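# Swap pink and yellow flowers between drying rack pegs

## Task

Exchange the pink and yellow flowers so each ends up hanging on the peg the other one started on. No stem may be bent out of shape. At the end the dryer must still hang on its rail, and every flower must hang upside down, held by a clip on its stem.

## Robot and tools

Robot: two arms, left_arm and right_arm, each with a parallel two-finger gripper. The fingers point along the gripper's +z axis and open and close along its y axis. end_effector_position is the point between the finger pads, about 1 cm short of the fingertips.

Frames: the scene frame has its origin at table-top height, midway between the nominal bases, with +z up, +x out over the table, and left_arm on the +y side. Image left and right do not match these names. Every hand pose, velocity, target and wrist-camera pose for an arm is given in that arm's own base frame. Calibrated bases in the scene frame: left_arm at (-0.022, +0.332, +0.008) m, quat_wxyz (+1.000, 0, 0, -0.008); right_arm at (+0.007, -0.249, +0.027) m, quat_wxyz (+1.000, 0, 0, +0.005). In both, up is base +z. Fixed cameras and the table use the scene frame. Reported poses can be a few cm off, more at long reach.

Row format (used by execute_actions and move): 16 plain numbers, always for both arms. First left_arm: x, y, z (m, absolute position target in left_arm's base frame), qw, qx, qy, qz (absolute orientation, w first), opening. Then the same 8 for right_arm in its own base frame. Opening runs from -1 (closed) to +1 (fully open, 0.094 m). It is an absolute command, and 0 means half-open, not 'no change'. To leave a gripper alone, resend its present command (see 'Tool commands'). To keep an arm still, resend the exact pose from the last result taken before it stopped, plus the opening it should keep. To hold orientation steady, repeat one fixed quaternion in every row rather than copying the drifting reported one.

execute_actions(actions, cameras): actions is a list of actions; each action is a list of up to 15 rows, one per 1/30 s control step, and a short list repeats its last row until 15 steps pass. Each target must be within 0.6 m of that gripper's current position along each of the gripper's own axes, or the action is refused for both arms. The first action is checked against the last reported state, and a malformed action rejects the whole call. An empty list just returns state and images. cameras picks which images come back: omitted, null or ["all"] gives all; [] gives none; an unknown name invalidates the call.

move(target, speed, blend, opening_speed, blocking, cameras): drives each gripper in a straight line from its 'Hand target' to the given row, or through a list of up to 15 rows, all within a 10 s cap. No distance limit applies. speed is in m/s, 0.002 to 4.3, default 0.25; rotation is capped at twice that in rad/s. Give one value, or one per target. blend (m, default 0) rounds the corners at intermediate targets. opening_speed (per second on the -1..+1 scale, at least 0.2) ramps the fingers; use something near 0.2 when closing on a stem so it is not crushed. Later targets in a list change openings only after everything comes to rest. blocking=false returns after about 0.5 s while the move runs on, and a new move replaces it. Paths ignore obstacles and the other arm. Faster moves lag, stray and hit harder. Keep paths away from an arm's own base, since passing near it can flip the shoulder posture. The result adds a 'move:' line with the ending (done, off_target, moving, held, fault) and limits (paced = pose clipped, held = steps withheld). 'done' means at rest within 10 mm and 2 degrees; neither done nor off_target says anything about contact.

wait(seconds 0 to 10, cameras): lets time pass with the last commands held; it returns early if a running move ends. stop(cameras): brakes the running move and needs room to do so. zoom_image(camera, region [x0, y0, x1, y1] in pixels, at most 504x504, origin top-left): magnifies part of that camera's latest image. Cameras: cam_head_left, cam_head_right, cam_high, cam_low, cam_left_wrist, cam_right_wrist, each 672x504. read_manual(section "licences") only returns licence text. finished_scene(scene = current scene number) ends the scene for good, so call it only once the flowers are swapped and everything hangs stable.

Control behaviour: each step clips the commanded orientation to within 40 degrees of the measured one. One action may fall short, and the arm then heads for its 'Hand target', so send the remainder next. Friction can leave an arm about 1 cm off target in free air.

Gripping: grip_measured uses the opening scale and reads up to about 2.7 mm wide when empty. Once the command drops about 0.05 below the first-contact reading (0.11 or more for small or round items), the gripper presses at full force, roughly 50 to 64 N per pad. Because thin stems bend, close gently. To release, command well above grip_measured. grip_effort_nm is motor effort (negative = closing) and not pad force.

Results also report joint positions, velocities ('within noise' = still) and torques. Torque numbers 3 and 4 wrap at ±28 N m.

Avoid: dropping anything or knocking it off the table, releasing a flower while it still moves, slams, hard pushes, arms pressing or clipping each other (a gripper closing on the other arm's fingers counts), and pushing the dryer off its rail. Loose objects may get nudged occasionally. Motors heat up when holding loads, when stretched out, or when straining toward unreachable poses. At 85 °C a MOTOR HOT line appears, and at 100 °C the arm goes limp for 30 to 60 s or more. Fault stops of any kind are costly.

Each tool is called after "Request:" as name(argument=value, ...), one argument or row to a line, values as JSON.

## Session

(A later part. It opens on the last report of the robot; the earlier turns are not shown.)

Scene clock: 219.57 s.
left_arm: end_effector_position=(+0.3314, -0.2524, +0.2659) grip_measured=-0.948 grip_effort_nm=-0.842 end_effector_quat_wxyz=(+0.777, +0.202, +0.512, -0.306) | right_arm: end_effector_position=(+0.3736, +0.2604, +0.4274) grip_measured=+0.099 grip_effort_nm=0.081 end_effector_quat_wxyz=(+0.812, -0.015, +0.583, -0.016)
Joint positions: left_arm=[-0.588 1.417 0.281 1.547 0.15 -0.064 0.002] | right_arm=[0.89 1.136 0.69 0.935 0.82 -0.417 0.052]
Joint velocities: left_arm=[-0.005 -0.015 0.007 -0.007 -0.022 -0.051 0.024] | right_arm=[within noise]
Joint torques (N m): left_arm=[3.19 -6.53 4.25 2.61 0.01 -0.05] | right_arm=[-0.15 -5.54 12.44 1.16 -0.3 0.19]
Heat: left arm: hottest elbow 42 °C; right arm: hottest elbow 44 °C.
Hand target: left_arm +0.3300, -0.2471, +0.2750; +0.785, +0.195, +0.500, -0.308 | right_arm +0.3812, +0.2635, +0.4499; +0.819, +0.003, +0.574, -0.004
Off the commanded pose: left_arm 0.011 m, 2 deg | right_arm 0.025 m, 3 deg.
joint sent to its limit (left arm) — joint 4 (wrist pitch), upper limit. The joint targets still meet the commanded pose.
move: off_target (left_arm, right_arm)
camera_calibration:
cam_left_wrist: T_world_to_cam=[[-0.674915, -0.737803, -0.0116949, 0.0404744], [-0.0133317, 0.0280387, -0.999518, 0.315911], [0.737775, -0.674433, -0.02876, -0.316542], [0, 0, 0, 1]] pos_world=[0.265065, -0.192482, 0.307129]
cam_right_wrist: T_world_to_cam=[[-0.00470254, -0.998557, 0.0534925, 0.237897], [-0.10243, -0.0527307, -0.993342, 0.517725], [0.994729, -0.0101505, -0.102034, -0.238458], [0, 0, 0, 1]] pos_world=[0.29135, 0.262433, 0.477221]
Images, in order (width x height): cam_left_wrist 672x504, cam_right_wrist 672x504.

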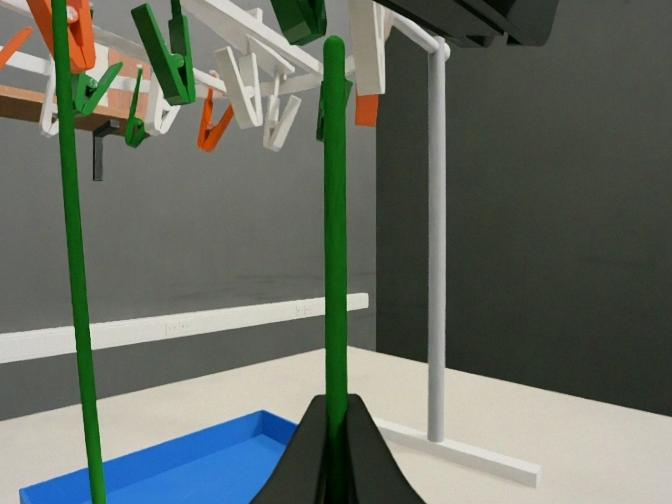

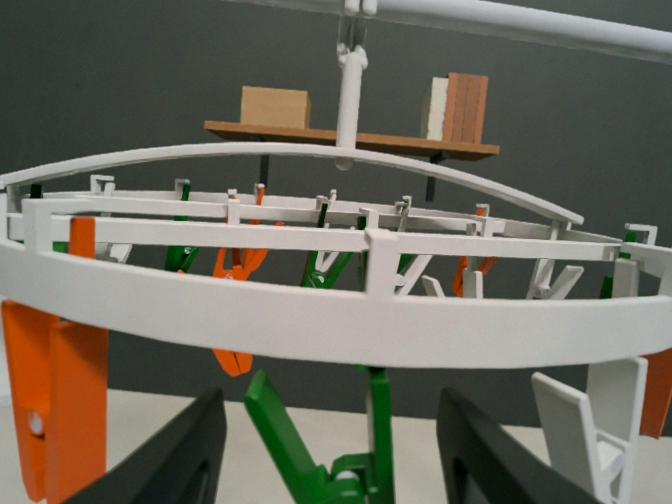

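Request:
move(
  target=[0.330,-0.247,0.275,0.786,0.195,0.500,-0.308,-0.95,0.3825,0.2645,0.4503,0.819,0.003,0.574,-0.004,-0.65],
  cameras=["cam_left_wrist","cam_right_wrist","cam_head_left"],
  opening_speed=0.4,
)

Scene clock: 223.13 s.
left_arm: end_effector_position=(+0.3314, -0.2524, +0.2659) grip_measured=-0.950 grip_effort_nm=-1.033 end_effector_quat_wxyz=(+0.777, +0.202, +0.512, -0.306) | right_arm: end_effector_position=(+0.3736, +0.2605, +0.4273) grip_measured=-0.580 grip_effort_nm=-0.989 end_effector_quat_wxyz=(+0.812, -0.015, +0.583, -0.015)
Joint positions: left_arm=[-0.588 1.417 0.281 1.547 0.15 -0.064 0.002] | right_arm=[0.89 1.136 0.69 0.935 0.82 -0.416 0.02]
Joint velocities: within noise
Joint torques (N m): left_arm=[3.19 -6.53 4.25 2.61 0.01 -0.05] | right_arm=[-0.32 -5.77 12.49 1.21 -0.29 0.2]
Heat: left arm: hottest elbow 42 °C; right arm: hottest elbow 45 °C.
Hand target: left_arm +0.3300, -0.2471, +0.2750; +0.785, +0.195, +0.500, -0.308 | right_arm +0.3812, +0.2635, +0.4499; +0.819, +0.003, +0.574, -0.004
Off the commanded pose: left_arm 0.011 m, 2 deg | right_arm 0.025 m, 3 deg.
joint sent to its limit (left arm) — joint 4 (wrist pitch), upper limit. The joint targets still meet the commanded pose.
move: off_target (left_arm, right_arm)
camera_calibration:
cam_left_wrist: T_world_to_cam=[[-0.674915, -0.737803, -0.0116949, 0.0404744], [-0.0133317, 0.0280387, -0.999518, 0.315911], [0.737775, -0.674433, -0.02876, -0.316542], [0, 0, 0, 1]] pos_world=[0.265065, -0.192482, 0.307129]
cam_right_wrist: T_world_to_cam=[[-0.00436231, -0.998598, 0.0527566, 0.238066], [-0.102693, -0.0520308, -0.993351, 0.517528], [0.994704, -0.00975105, -0.102322, -0.238529], [0, 0, 0, 1]] pos_world=[0.291451, 0.262333, 0.47712]
Images, in order (width x height): cam_head_left 672x504, cam_left_wrist 672x504, cam_right_wrist 672x504.

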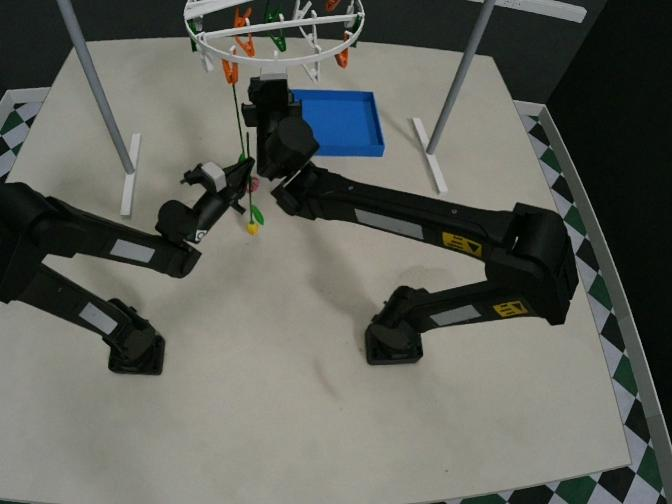

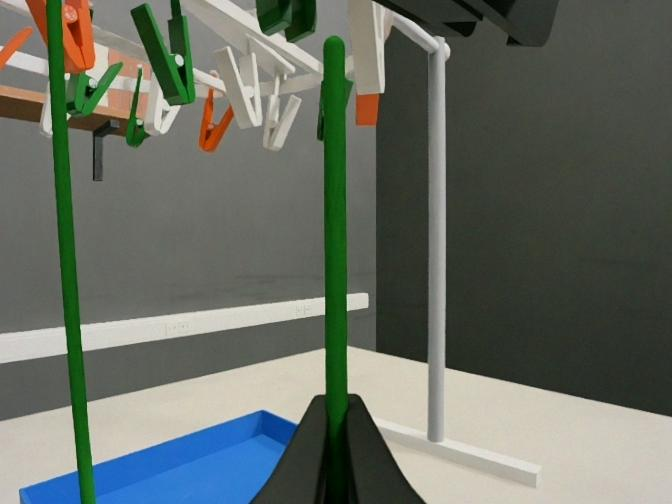

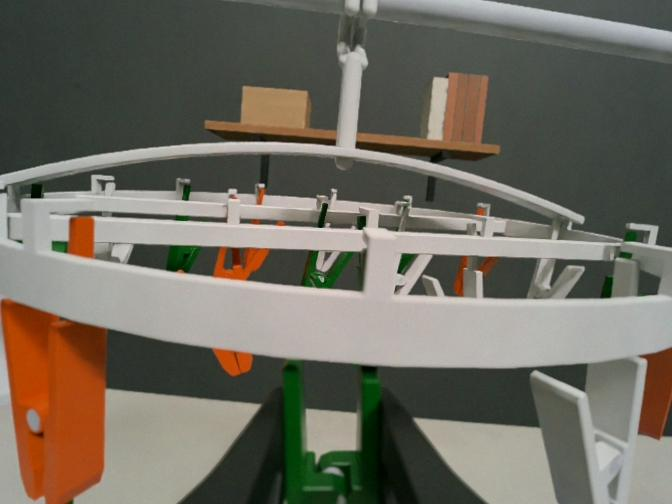

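Request:
zoom_image(
  camera="cam_left_wrist",
  region=[200, 0, 420, 120],
)

Request:
zoom_image(
  camera="cam_head_left",
  region=[180, 30, 340, 250],
)

Scaled by 2.291 from the camera's 672x504 image, which has a finer 960x720 frame.

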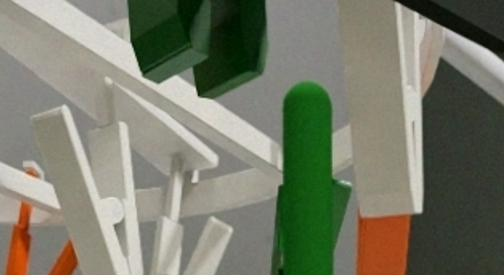

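Scaled by 2.291 from the camera's 672x504 image, which has a finer 960x720 frame.

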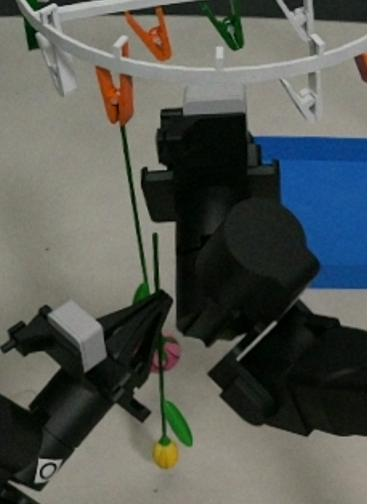

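Request:
move(
  target=[0.394,-0.288,0.277,0.842,0.117,0.486,-0.202,-0.95,0.3825,0.2645,0.4503,0.819,0.003,0.574,-0.004,-0.65],
  cameras=["cam_left_wrist","cam_head_left","cam_high"],
  speed=0.1,
)

Request:
zoom_image(
  camera="cam_left_wrist",
  region=[200, 0, 450, 140],
)

Scene clock: 243.40 s.
left_arm: end_effector_position=(+0.3897, -0.2790, +0.2661) grip_measured=-0.950 grip_effort_nm=-1.028 end_effector_quat_wxyz=(+0.816, +0.129, +0.529, -0.196) | right_arm: end_effector_position=(+0.3736, +0.2605, +0.4272) grip_measured=-0.582 grip_effort_nm=-1.033 end_effector_quat_wxyz=(+0.812, -0.015, +0.583, -0.015)
Joint positions: left_arm=[-0.691 1.572 0.454 1.547 -0.197 0.091 0.002] | right_arm=[0.89 1.136 0.69 0.934 0.82 -0.415 0.02]
Joint velocities: within noise
Joint torques (N m): left_arm=[1.85 -6.77 6.91 2.58 -0.01 0.15] | right_arm=[-0.15 -5.6 12.49 1.22 -0.28 0.2]
Heat: left arm: hottest elbow 41 °C; right arm: hottest elbow 49 °C.
Hand target: left_arm +0.3935, -0.2877, +0.2774; +0.825, +0.125, +0.513, -0.200 | right_arm +0.3812, +0.2635, +0.4498; +0.819, +0.003, +0.574, -0.004
Off the commanded pose: left_arm 0.015 m, 6 deg | right_arm 0.025 m, 3 deg.
joint sent to its limit (left arm) — joint 4 (wrist pitch), upper limit. The joint targets are off in orientation, not in position.
move: off_target (left_arm, right_arm)
camera_calibration:
cam_left_wrist: T_world_to_cam=[[-0.446707, -0.894593, -0.0124792, -0.0722532], [-0.00789824, 0.0178908, -0.999809, 0.312767], [0.894646, -0.446523, -0.0150577, -0.378712], [0, 0, 0, 1]] pos_world=[0.309007, -0.239336, 0.306103]
Images, in order (width x height): cam_head_left 672x504, cam_high 672x504, cam_left_wrist 672x504.

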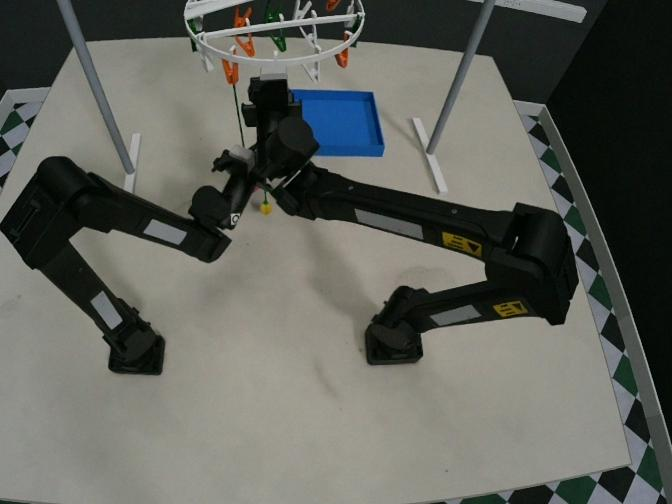

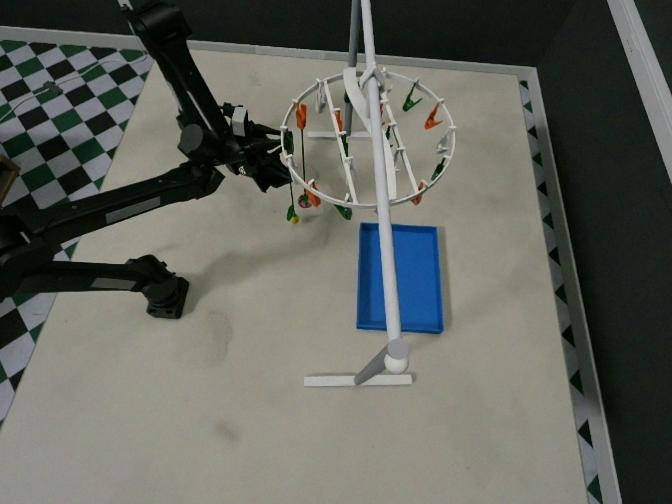

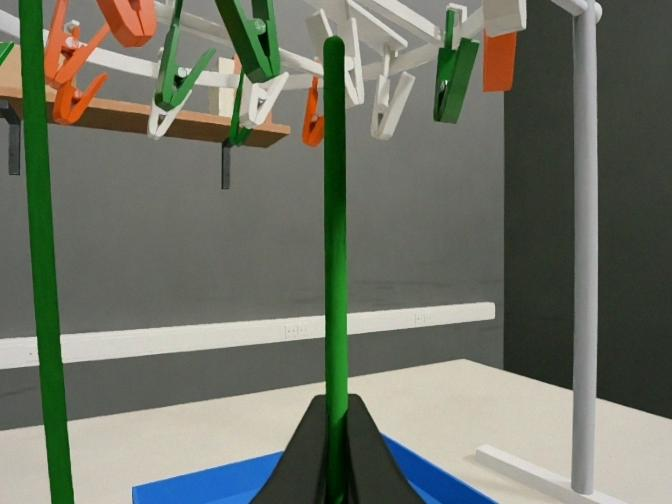

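Scaled by 2.016 from the camera's 672x504 image, which has a finer 960x720 frame.

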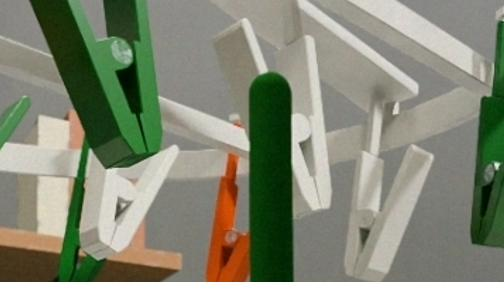

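Request:
move(
  target=[0.424,-0.306,0.298,0.842,0.117,0.486,-0.202,-0.95,0.3825,0.2645,0.4503,0.819,0.003,0.574,-0.004,-0.65],
  cameras=["cam_left_wrist","cam_low"],
  speed=0.08,
)

Request:
zoom_image(
  camera="cam_low",
  region=[190, 100, 370, 260],
)

Scene clock: 256.50 s.
left_arm: end_effector_position=(+0.4156, -0.3026, +0.2864) grip_measured=-0.943 grip_effort_nm=-0.882 end_effector_quat_wxyz=(+0.831, +0.123, +0.504, -0.204) | right_arm: end_effector_position=(+0.3736, +0.2605, +0.4272) grip_measured=-0.582 grip_effort_nm=-1.028 end_effector_quat_wxyz=(+0.812, -0.015, +0.583, -0.015)
Joint positions: left_arm=[-0.691 1.627 0.57 1.547 -0.187 0.098 0.003] | right_arm=[0.89 1.136 0.69 0.934 0.82 -0.415 0.02]
Joint velocities: within noise
Joint torques (N m): left_arm=[3.02 -7.88 7.45 2.5 0.18 0.19] | right_arm=[-0.21 -5.71 12.46 1.21 -0.28 0.19]
Heat: left arm: hottest elbow 41 °C; right arm: hottest elbow 51 °C.
Hand target: left_arm +0.4234, -0.3057, +0.2980; +0.842, +0.117, +0.487, -0.202 | right_arm +0.3812, +0.2635, +0.4498; +0.819, +0.003, +0.574, -0.004
Off the commanded pose: left_arm 0.015 m, 3 deg | right_arm 0.025 m, 3 deg.
joint sent to its limit (left arm) — joint 4 (wrist pitch), upper limit. The joint targets still meet the commanded pose.
move: off_target (left_arm, right_arm)
camera_calibration:
cam_left_wrist: T_world_to_cam=[[-0.452032, -0.89196, -0.00867852, -0.0796447], [0.0451603, -0.0131676, -0.998893, 0.30196], [0.890858, -0.451923, 0.0462334, -0.429687], [0, 0, 0, 1]] pos_world=[0.333152, -0.26125, 0.3208]
Images, in order (width x height): cam_low 672x504, cam_left_wrist 672x504.

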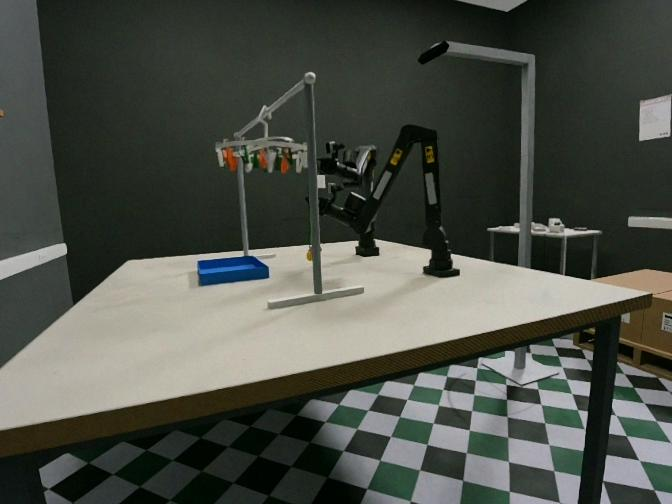

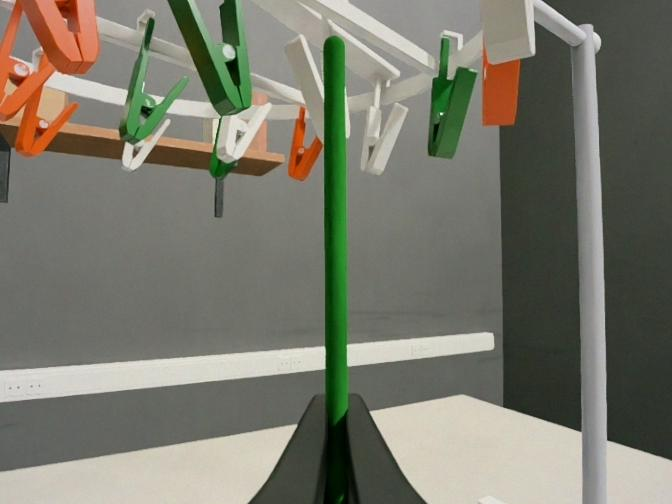

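Scaled by 2.800 from the camera's 672x504 image, which has a finer 960x720 frame.

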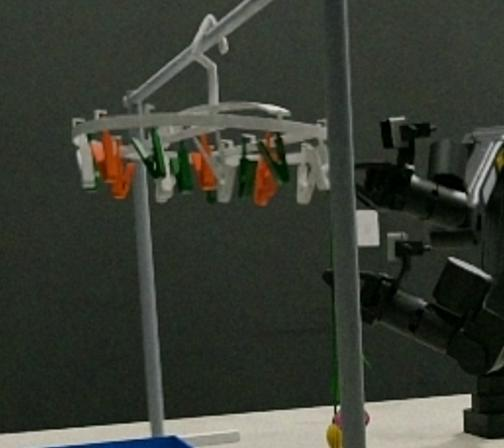

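Request:
move(
  target=[0.424,-0.304,0.312,0.842,0.117,0.486,-0.202,-0.95,0.3825,0.2645,0.4503,0.819,0.003,0.574,-0.004,-0.65],
  speed=0.04,
  cameras=["cam_left_wrist","cam_right_wrist","cam_low"],
)

Request:
zoom_image(
  camera="cam_left_wrist",
  region=[210, 0, 460, 180],
)

Request:
zoom_image(
  camera="cam_low",
  region=[250, 80, 500, 280],
)

Scene clock: 276.60 s.
left_arm: end_effector_position=(+0.4154, -0.3029, +0.2888) grip_measured=-0.945 grip_effort_nm=-0.916 end_effector_quat_wxyz=(+0.829, +0.125, +0.505, -0.203) | right_arm: end_effector_position=(+0.3736, +0.2605, +0.4272) grip_measured=-0.582 grip_effort_nm=-1.033 end_effector_quat_wxyz=(+0.812, -0.015, +0.583, -0.015)
Joint positions: left_arm=[-0.69 1.614 0.57 1.53 -0.183 0.098 0.003] | right_arm=[0.89 1.136 0.69 0.934 0.82 -0.415 0.02]
Joint velocities: within noise
Joint torques (N m): left_arm=[3.25 -10.23 7.73 1.31 0.18 0.15] | right_arm=[-0.15 -5.54 12.49 1.21 -0.3 0.19]
Heat: left arm: hottest elbow 40 °C; right arm: hottest elbow 53 °C.
Hand target: left_arm +0.4231, -0.3032, +0.3120; +0.842, +0.117, +0.486, -0.202 | right_arm +0.3812, +0.2635, +0.4498; +0.819, +0.003, +0.574, -0.004
Off the commanded pose: left_arm 0.025 m, 3 deg | right_arm 0.025 m, 3 deg.
move: off_target (left_arm, right_arm)
camera_calibration:
cam_left_wrist: T_world_to_cam=[[-0.454093, -0.890875, -0.0119106, -0.0778648], [0.0429588, -0.00854003, -0.99904, 0.306748], [0.889918, -0.454169, 0.0421489, -0.428899], [0, 0, 0, 1]] pos_world=[0.33315, -0.261541, 0.323604]
cam_right_wrist: T_world_to_cam=[[-0.00416337, -0.998605, 0.0526365, 0.238067], [-0.102879, -0.0519299, -0.993337, 0.517548], [0.994685, -0.0095508, -0.102519, -0.238483], [0, 0, 0, 1]] pos_world=[0.291451, 0.262333, 0.47712]
Images, in order (width x height): cam_low 672x504, cam_left_wrist 672x504, cam_right_wrist 672x504.

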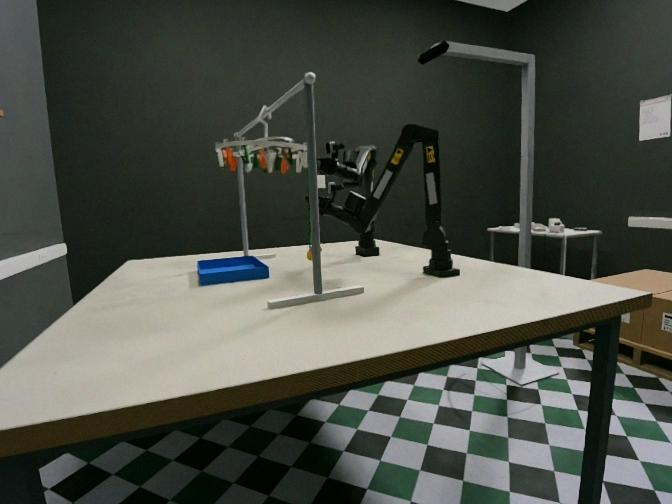

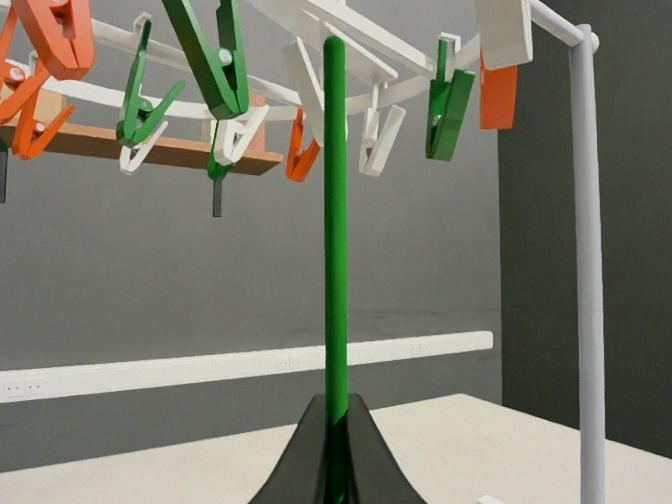

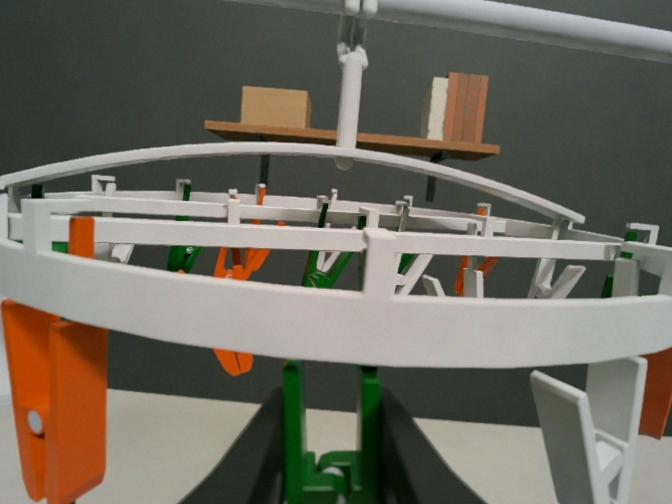

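Scaled by 2.016 from the camera's 672x504 image, which has a finer 960x720 frame.

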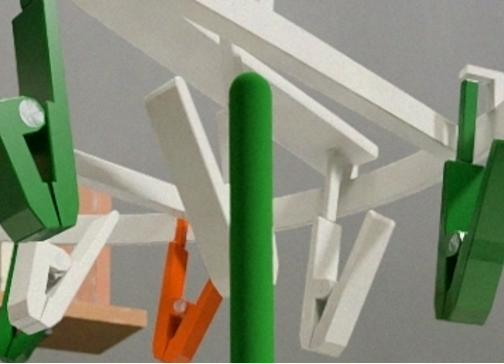

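Scaled by 2.016 from the camera's 672x504 image, which has a finer 960x720 frame.

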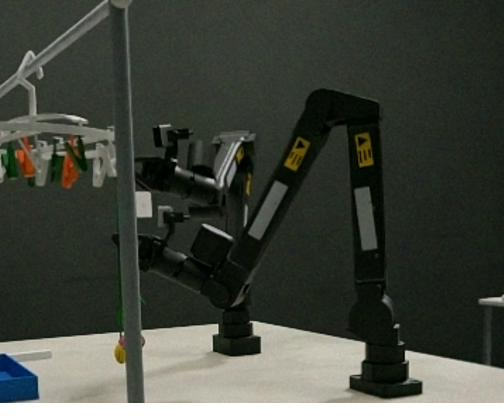

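Request:
move(
  target=[0.426,-0.301,0.322,0.842,0.117,0.486,-0.202,-0.95,0.3825,0.2645,0.4503,0.819,0.003,0.574,-0.004,-0.65],
  speed=0.04,
  cameras=["cam_left_wrist","cam_head_left"],
)

Request:
zoom_image(
  camera="cam_left_wrist",
  region=[210, 0, 460, 180],
)

Request:
zoom_image(
  camera="cam_head_left",
  region=[200, 80, 450, 280],
)

Scene clock: 280.33 s.
left_arm: end_effector_position=(+0.4177, -0.3006, +0.2989) grip_measured=-0.949 grip_effort_nm=-1.018 end_effector_quat_wxyz=(+0.830, +0.126, +0.504, -0.202) | right_arm: end_effector_position=(+0.3736, +0.2605, +0.4272) grip_measured=-0.582 grip_effort_nm=-1.028 end_effector_quat_wxyz=(+0.812, -0.015, +0.583, -0.015)
Joint positions: left_arm=[-0.681 1.583 0.576 1.493 -0.175 0.098 0.002] | right_arm=[0.89 1.136 0.69 0.934 0.82 -0.415 0.02]
Joint velocities: within noise
Joint torques (N m): left_arm=[3.31 -10.11 7.91 1.26 0.19 0.1] | right_arm=[-0.21 -5.6 12.45 1.21 -0.29 0.19]
Heat: left arm: hottest elbow 40 °C; right arm: hottest elbow 53 °C.
Hand target: left_arm +0.4250, -0.3003, +0.3221; +0.842, +0.117, +0.486, -0.202 | right_arm +0.3812, +0.2635, +0.4498; +0.819, +0.003, +0.574, -0.004
Off the commanded pose: left_arm 0.025 m, 3 deg | right_arm 0.025 m, 3 deg.
move: off_target (left_arm, right_arm)
camera_calibration:
cam_left_wrist: T_world_to_cam=[[-0.452521, -0.891616, -0.0156794, -0.0744266], [0.0457724, -0.00566423, -0.998936, 0.316424], [0.890578, -0.452758, 0.0433746, -0.430637], [0, 0, 0, 1]] pos_world=[0.335352, -0.259542, 0.333599]
Images, in order (width x height): cam_head_left 672x504, cam_left_wrist 672x504.

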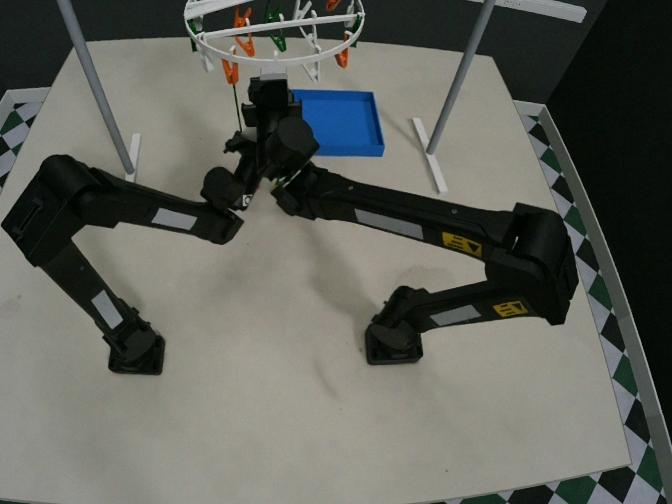

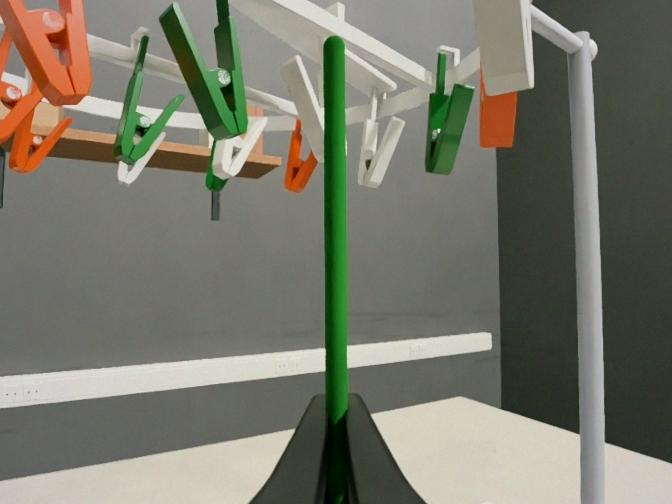

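Scaled by 2.016 from the camera's 672x504 image, which has a finer 960x720 frame.

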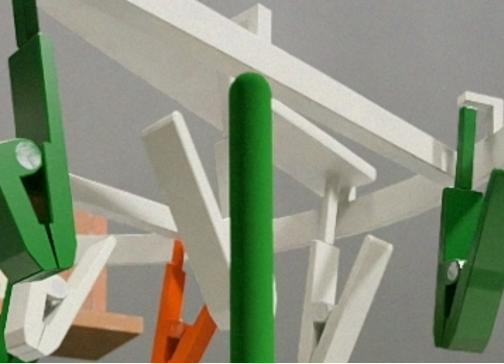

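Scaled by 2.016 from the camera's 672x504 image, which has a finer 960x720 frame.

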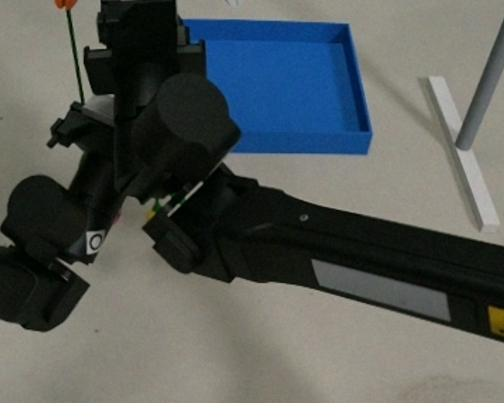

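Request:
move(
  target=[
    [0.426,-0.301,0.306,0.842,0.117,0.486,-0.202,-0.95,0.3825,0.2645,0.4503,0.819,0.003,0.574,-0.004,0.1],
    [0.426,-0.301,0.306,0.842,0.117,0.486,-0.202,-0.95,0.293,0.2645,0.4193,0.819,0.003,0.574,-0.004,0.1],
    [0.426,-0.301,0.306,0.842,0.117,0.486,-0.202,-0.95,0.284,0.2645,0.464,0.643,0.004,0.766,-0.003,0.1],
    [0.426,-0.301,0.306,0.842,0.117,0.486,-0.202,-0.95,0.353,0.2645,0.455,0.643,0.004,0.766,-0.003,0.1],
  ],
  speed=0.15,
  opening_speed=0.6,
  cameras=["cam_right_wrist","cam_low"],
)

Request:
zoom_image(
  camera="cam_low",
  region=[200, 80, 400, 240],
)

Scene clock: 322.03 s.
left_arm: end_effector_position=(+0.4178, -0.3005, +0.2954) grip_measured=-0.946 grip_effort_nm=-0.955 end_effector_quat_wxyz=(+0.832, +0.125, +0.501, -0.203) | right_arm: end_effector_position=(+0.3453, +0.2612, +0.4217) grip_measured=+0.099 grip_effort_nm=0.066 end_effector_quat_wxyz=(+0.629, -0.015, +0.777, -0.020)
Joint positions: left_arm=[-0.681 1.602 0.576 1.521 -0.175 0.098 0.003] | right_arm=[0.98 0.978 0.983 -0.378 0.96 0.258 0.052]
Joint velocities: within noise
Joint torques (N m): left_arm=[3.31 -7.88 7.24 2.5 0.18 0.09] | right_arm=[-0.09 -4.72 13.86 2.32 0.16 -0.01]
Heat: left arm: hottest elbow 41 °C; right arm: hottest elbow 55 °C.
Hand target: left_arm +0.4255, -0.3007, +0.3059; +0.842, +0.117, +0.486, -0.202 | right_arm +0.3512, +0.2630, +0.4544; +0.643, +0.004, +0.766, -0.003
Off the commanded pose: left_arm 0.013 m, 2 deg | right_arm 0.034 m, 4 deg.
move: off_target (left_arm, right_arm)
camera_calibration:
cam_right_wrist: T_world_to_cam=[[0.00511581, -0.998298, 0.0580994, 0.233403], [-0.596519, -0.0496774, -0.80106, 0.598013], [0.802583, -0.0305593, -0.595757, 0.0689401], [0, 0, 0, 1]] pos_world=[0.300202, 0.26482, 0.506555]
Images, in order (width x height): cam_low 672x504, cam_right_wrist 672x504.

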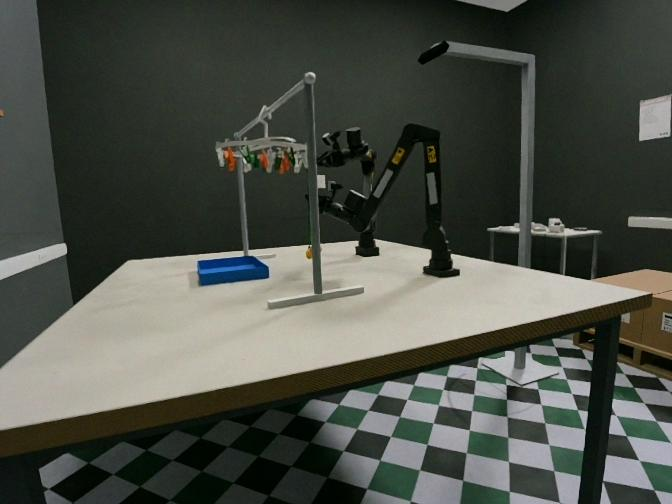

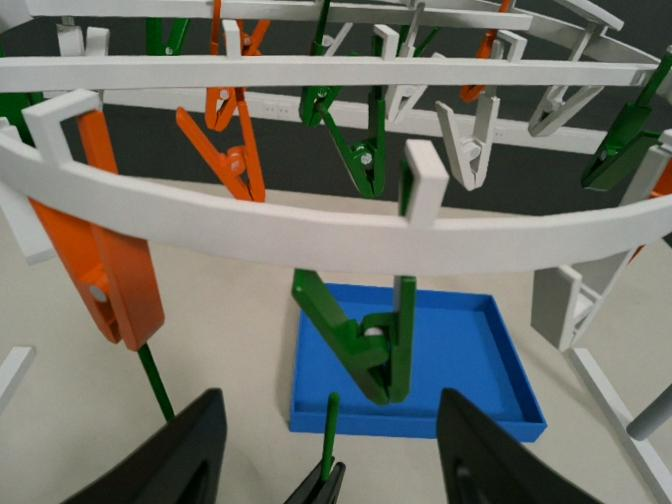

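Scaled by 2.520 from the camera's 672x504 image, which has a finer 960x720 frame.

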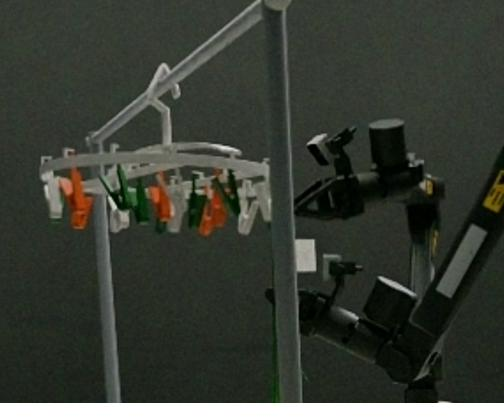

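Request:
move(
  target=[
    [0.426,-0.301,0.306,0.842,0.117,0.486,-0.202,-0.95,0.353,0.257,0.4605,0.643,0.004,0.766,-0.003,0.1],
    [0.426,-0.301,0.306,0.842,0.117,0.486,-0.202,-0.95,0.3815,0.257,0.4605,0.643,0.004,0.766,-0.003,0.1],
  ],
  speed=0.06,
  cameras=["cam_right_wrist","cam_low"],
)

Request:
zoom_image(
  camera="cam_low",
  region=[200, 80, 400, 240],
)

Scene clock: 331.93 s.
left_arm: end_effector_position=(+0.4178, -0.3005, +0.2954) grip_measured=-0.946 grip_effort_nm=-0.955 end_effector_quat_wxyz=(+0.832, +0.125, +0.501, -0.203) | right_arm: end_effector_position=(+0.3731, +0.2537, +0.4267) grip_measured=+0.099 grip_effort_nm=0.076 end_effector_quat_wxyz=(+0.627, -0.009, +0.779, -0.016)
Joint positions: left_arm=[-0.681 1.602 0.576 1.521 -0.175 0.098 0.003] | right_arm=[0.896 1.005 1.009 -0.345 0.881 0.231 0.052]
Joint velocities: within noise
Joint torques (N m): left_arm=[3.25 -7.94 7.23 2.48 0.18 0.1] | right_arm=[-0.26 -5.19 13.96 2.43 0.13 -0.13]
Heat: left arm: hottest elbow 41 °C; right arm: hottest elbow 53 °C.
Hand target: left_arm +0.4255, -0.3007, +0.3059; +0.842, +0.117, +0.486, -0.202 | right_arm +0.3797, +0.2556, +0.4598; +0.643, +0.004, +0.766, -0.003
Off the commanded pose: left_arm 0.013 m, 2 deg | right_arm 0.035 m, 3 deg.
move: off_target (left_arm, right_arm)
camera_calibration:
cam_right_wrist: T_world_to_cam=[[0.00201253, -0.999059, 0.0433223, 0.233147], [-0.600005, -0.0358641, -0.799192, 0.615144], [0.799994, -0.0243852, -0.599513, 0.0504035], [0, 0, 0, 1]] pos_world=[0.328298, 0.256218, 0.511735]
Images, in order (width x height): cam_low 672x504, cam_right_wrist 672x504.

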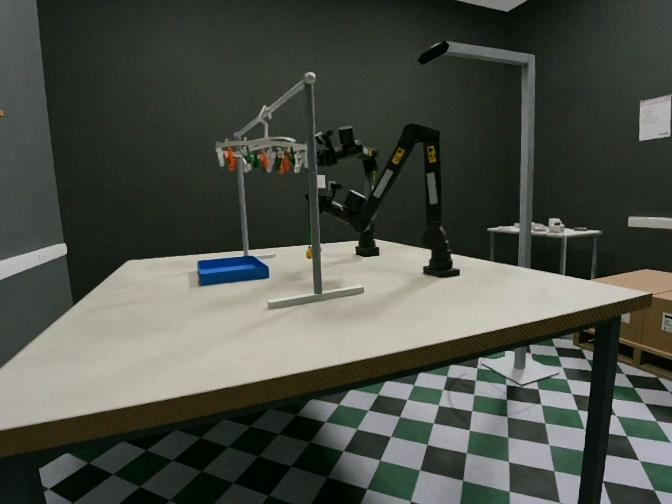

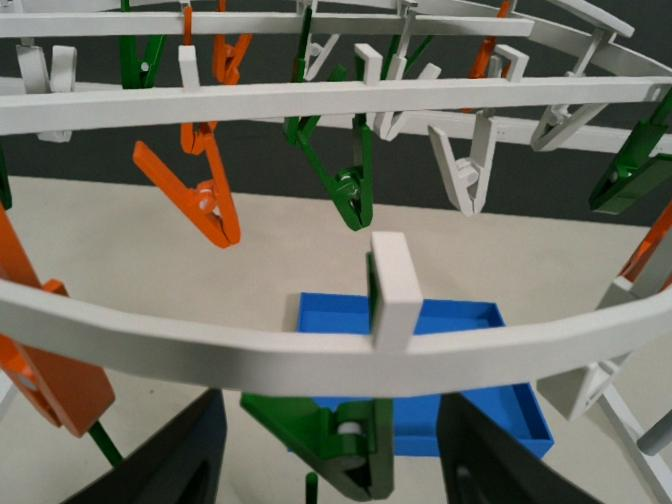

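Scaled by 2.520 from the camera's 672x504 image, which has a finer 960x720 frame.

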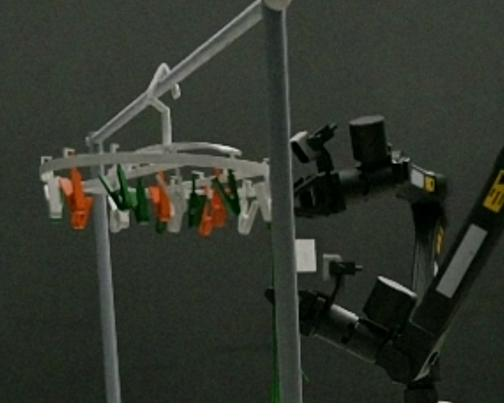

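Request:
move(
  target=[0.426,-0.301,0.306,0.842,0.117,0.486,-0.202,-0.95,0.3815,0.257,0.4605,0.643,0.004,0.766,-0.003,-0.65],
  opening_speed=0.4,
  cameras=["cam_right_wrist","cam_left_wrist"],
)

Request:
zoom_image(
  camera="cam_right_wrist",
  region=[210, 354, 450, 504],
)

Scene clock: 335.70 s.
left_arm: end_effector_position=(+0.4178, -0.3005, +0.2954) grip_measured=-0.948 grip_effort_nm=-0.842 end_effector_quat_wxyz=(+0.832, +0.125, +0.501, -0.203) | right_arm: end_effector_position=(+0.3732, +0.2538, +0.4268) grip_measured=-0.584 grip_effort_nm=-0.999 end_effector_quat_wxyz=(+0.627, -0.009, +0.779, -0.016)
Joint positions: left_arm=[-0.681 1.602 0.576 1.521 -0.175 0.098 0.002] | right_arm=[0.896 1.005 1.009 -0.345 0.88 0.23 0.02]
Joint velocities: left_arm=[-0.005 0.005 0.012 0.012 -0.007 -0.066 0.022] | right_arm=[within noise]
Joint torques (N m): left_arm=[3.31 -7.88 7.24 2.5 0.18 0.09] | right_arm=[-0.26 -5.07 13.98 2.37 0.15 -0.12]
Heat: left arm: hottest elbow 41 °C; right arm: hottest elbow 54 °C.
Hand target: left_arm +0.4255, -0.3007, +0.3059; +0.842, +0.117, +0.486, -0.202 | right_arm +0.3797, +0.2556, +0.4598; +0.643, +0.004, +0.766, -0.003
Off the commanded pose: left_arm 0.013 m, 2 deg | right_arm 0.035 m, 3 deg.
move: off_target (left_arm, right_arm)
camera_calibration:
cam_left_wrist: T_world_to_cam=[[-0.452429, -0.891691, -0.0139846, -0.0749275], [0.0526684, -0.0110626, -0.998551, 0.308288], [0.890244, -0.45251, 0.051969, -0.432797], [0, 0, 0, 1]] pos_world=[0.335159, -0.259247, 0.329285]
cam_right_wrist: T_world_to_cam=[[0.00241635, -0.999056, 0.0433831, 0.233078], [-0.599711, -0.0361637, -0.799399, 0.615314], [0.800213, -0.0240857, -0.599232, 0.0501732], [0, 0, 0, 1]] pos_world=[0.328298, 0.256319, 0.511835]
Images, in order (width x height): cam_left_wrist 672x504, cam_right_wrist 672x504.

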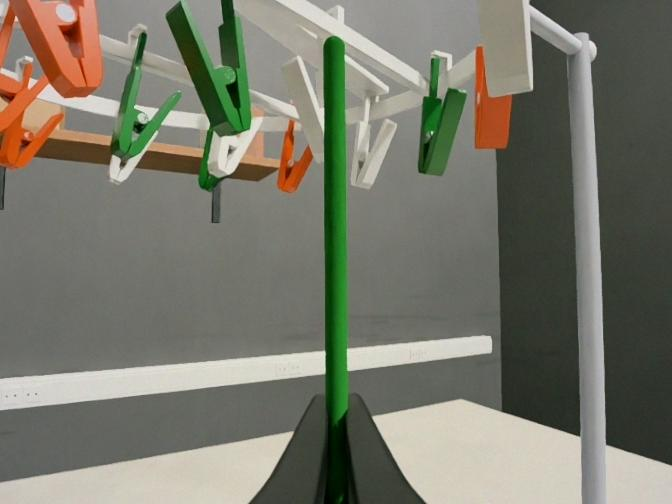

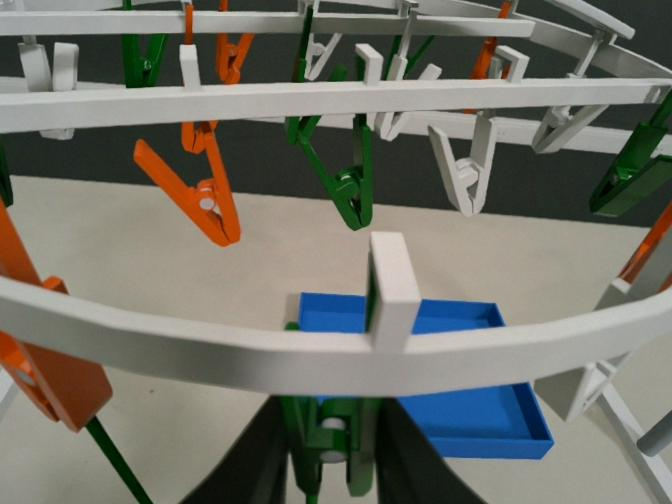

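Scaled by 2.100 from the camera's 672x504 image, which has a finer 960x720 frame.

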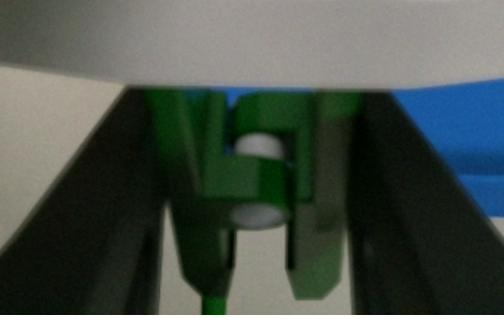

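Request:
move(
  target=[0.416,-0.3085,0.317,0.842,0.117,0.486,-0.202,-0.95,0.3815,0.257,0.4605,0.643,0.004,0.766,-0.003,-0.65],
  speed=0.04,
  cameras=["cam_right_wrist","cam_left_wrist"],
)

Request:
zoom_image(
  camera="cam_right_wrist",
  region=[210, 354, 450, 504],
)

Scene clock: 345.40 s.
left_arm: end_effector_position=(+0.4154, -0.3018, +0.2980) grip_measured=-0.943 grip_effort_nm=-0.769 end_effector_quat_wxyz=(+0.833, +0.120, +0.501, -0.199) | right_arm: end_effector_position=(+0.3732, +0.2538, +0.4268) grip_measured=-0.587 grip_effort_nm=-1.033 end_effector_quat_wxyz=(+0.627, -0.009, +0.779, -0.016)
Joint positions: left_arm=[-0.693 1.594 0.576 1.517 -0.198 0.107 0.003] | right_arm=[0.896 1.005 1.009 -0.345 0.88 0.23 0.019]
Joint velocities: within noise
Joint torques (N m): left_arm=[1.85 -10.17 7.13 1.29 -0.02 0.16] | right_arm=[-0.26 -5.13 13.96 2.39 0.14 -0.11]
Heat: left arm: hottest elbow 41 °C; right arm: hottest elbow 57 °C.
Hand target: left_arm +0.4155, -0.3080, +0.3170; +0.842, +0.117, +0.486, -0.202 | right_arm +0.3797, +0.2556, +0.4598; +0.643, +0.004, +0.766, -0.003
Off the commanded pose: left_arm 0.020 m, 2 deg | right_arm 0.035 m, 3 deg.
move: off_target (left_arm, right_arm)
camera_calibration:
cam_left_wrist: T_world_to_cam=[[-0.44212, -0.8969, -0.0100389, -0.0841961], [0.0519228, -0.0144184, -0.998547, 0.310285], [0.895452, -0.441999, 0.0529442, -0.430614], [0, 0, 0, 1]] pos_world=[0.332258, -0.261373, 0.331787]
cam_right_wrist: T_world_to_cam=[[0.00241635, -0.999056, 0.0433831, 0.233078], [-0.599711, -0.0361637, -0.799399, 0.615314], [0.800213, -0.0240857, -0.599232, 0.0501732], [0, 0, 0, 1]] pos_world=[0.328298, 0.256319, 0.511835]
Images, in order (width x height): cam_left_wrist 672x504, cam_right_wrist 672x504.

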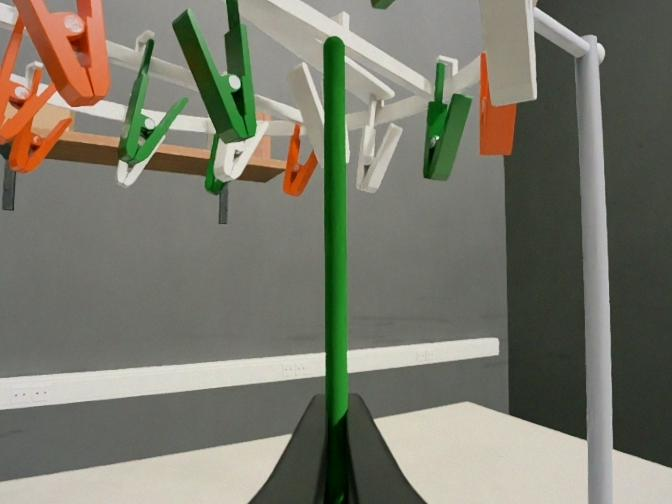

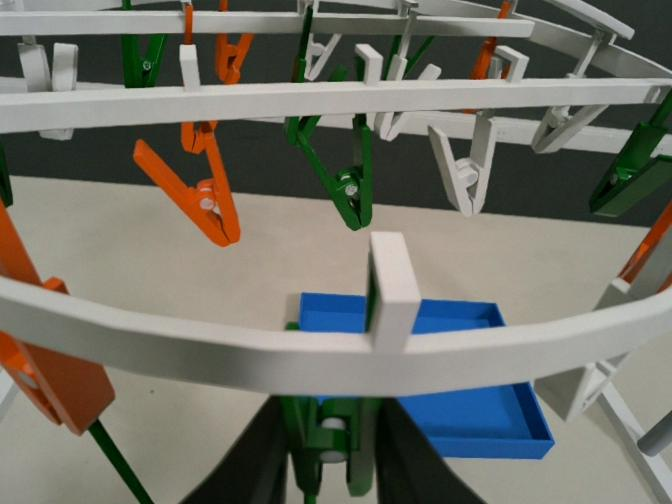

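Scaled by 2.100 from the camera's 672x504 image, which has a finer 960x720 frame.

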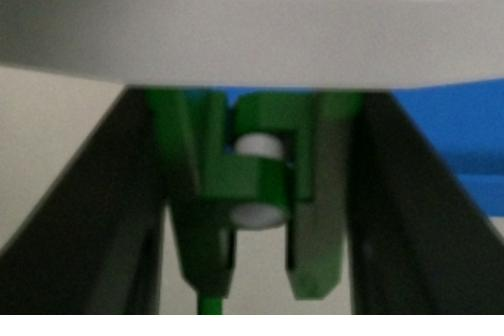

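Request:
move(
  target=[0.411,-0.3135,0.324,0.842,0.117,0.486,-0.202,-0.95,0.3815,0.257,0.4605,0.643,0.004,0.766,-0.003,-0.65],
  speed=0.04,
  cameras=["cam_right_wrist","cam_left_wrist"],
)

Request:
zoom_image(
  camera="cam_right_wrist",
  region=[210, 354, 450, 504],
)

Scene clock: 348.57 s.
left_arm: end_effector_position=(+0.4102, -0.3066, +0.3035) grip_measured=-0.948 grip_effort_nm=-1.009 end_effector_quat_wxyz=(+0.833, +0.121, +0.502, -0.198) | right_arm: end_effector_position=(+0.3732, +0.2538, +0.4268) grip_measured=-0.587 grip_effort_nm=-1.038 end_effector_quat_wxyz=(+0.627, -0.009, +0.779, -0.016)
Joint positions: left_arm=[-0.712 1.573 0.576 1.494 -0.214 0.117 0.002] | right_arm=[0.896 1.005 1.009 -0.345 0.88 0.23 0.019]
Joint velocities: within noise
Joint torques (N m): left_arm=[1.85 -10.05 7.47 1.28 -0.01 0.14] | right_arm=[-0.15 -5.3 13.97 2.3 0.14 -0.11]
Heat: left arm: hottest elbow 41 °C; right arm: hottest elbow 58 °C.
Hand target: left_arm +0.4104, -0.3129, +0.3240; +0.842, +0.117, +0.486, -0.202 | right_arm +0.3797, +0.2556, +0.4598; +0.643, +0.004, +0.766, -0.003
Off the commanded pose: left_arm 0.022 m, 2 deg | right_arm 0.035 m, 3 deg.
move: off_target (left_arm, right_arm)
camera_calibration:
cam_left_wrist: T_world_to_cam=[[-0.441961, -0.896956, -0.0118351, -0.0902467], [0.0501264, -0.0115217, -0.998676, 0.317677], [0.895632, -0.44197, 0.0500533, -0.427593], [0, 0, 0, 1]] pos_world=[0.327157, -0.26627, 0.337591]
cam_right_wrist: T_world_to_cam=[[0.00241635, -0.999056, 0.0433831, 0.233078], [-0.599711, -0.0361637, -0.799399, 0.615314], [0.800213, -0.0240857, -0.599232, 0.0501732], [0, 0, 0, 1]] pos_world=[0.328298, 0.256319, 0.511835]
Images, in order (width x height): cam_left_wrist 672x504, cam_right_wrist 672x504.

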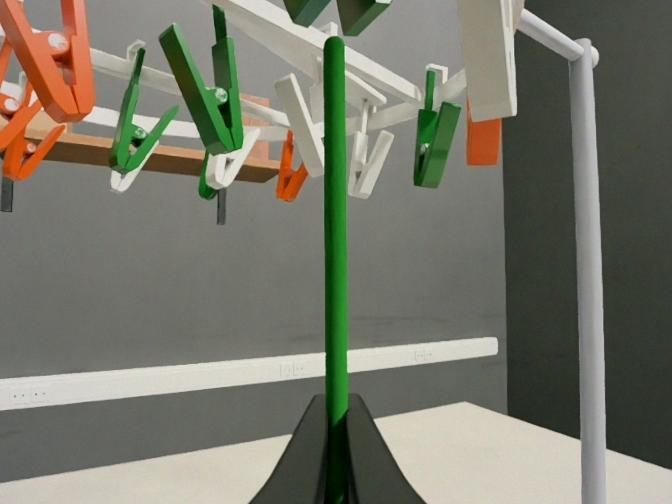

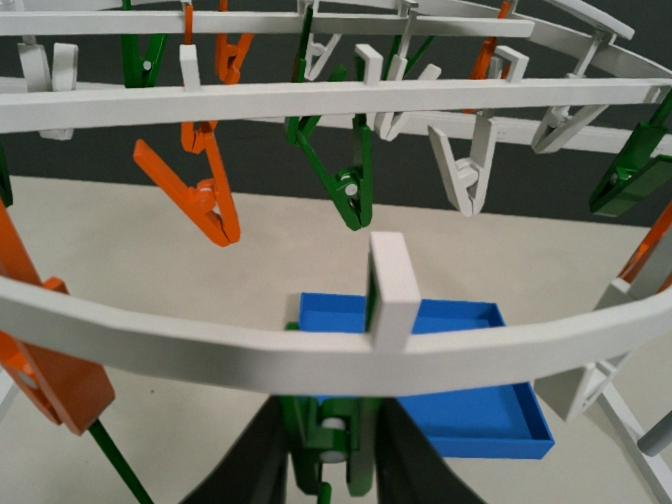

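Scaled by 2.100 from the camera's 672x504 image, which has a finer 960x720 frame.

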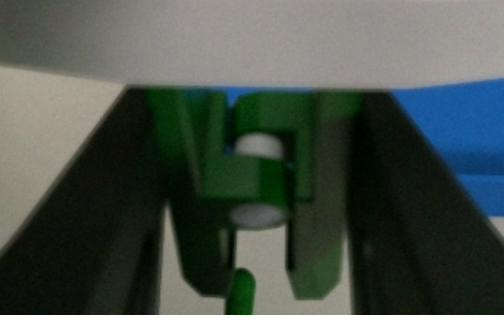

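Request:
zoom_image(
  camera="cam_left_wrist",
  region=[270, 0, 410, 70],
)

Scaled by 3.600 from the camera's 672x504 image, which has a finer 960x720 frame.

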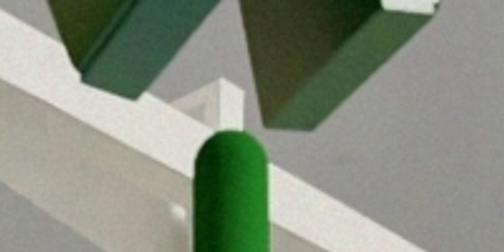

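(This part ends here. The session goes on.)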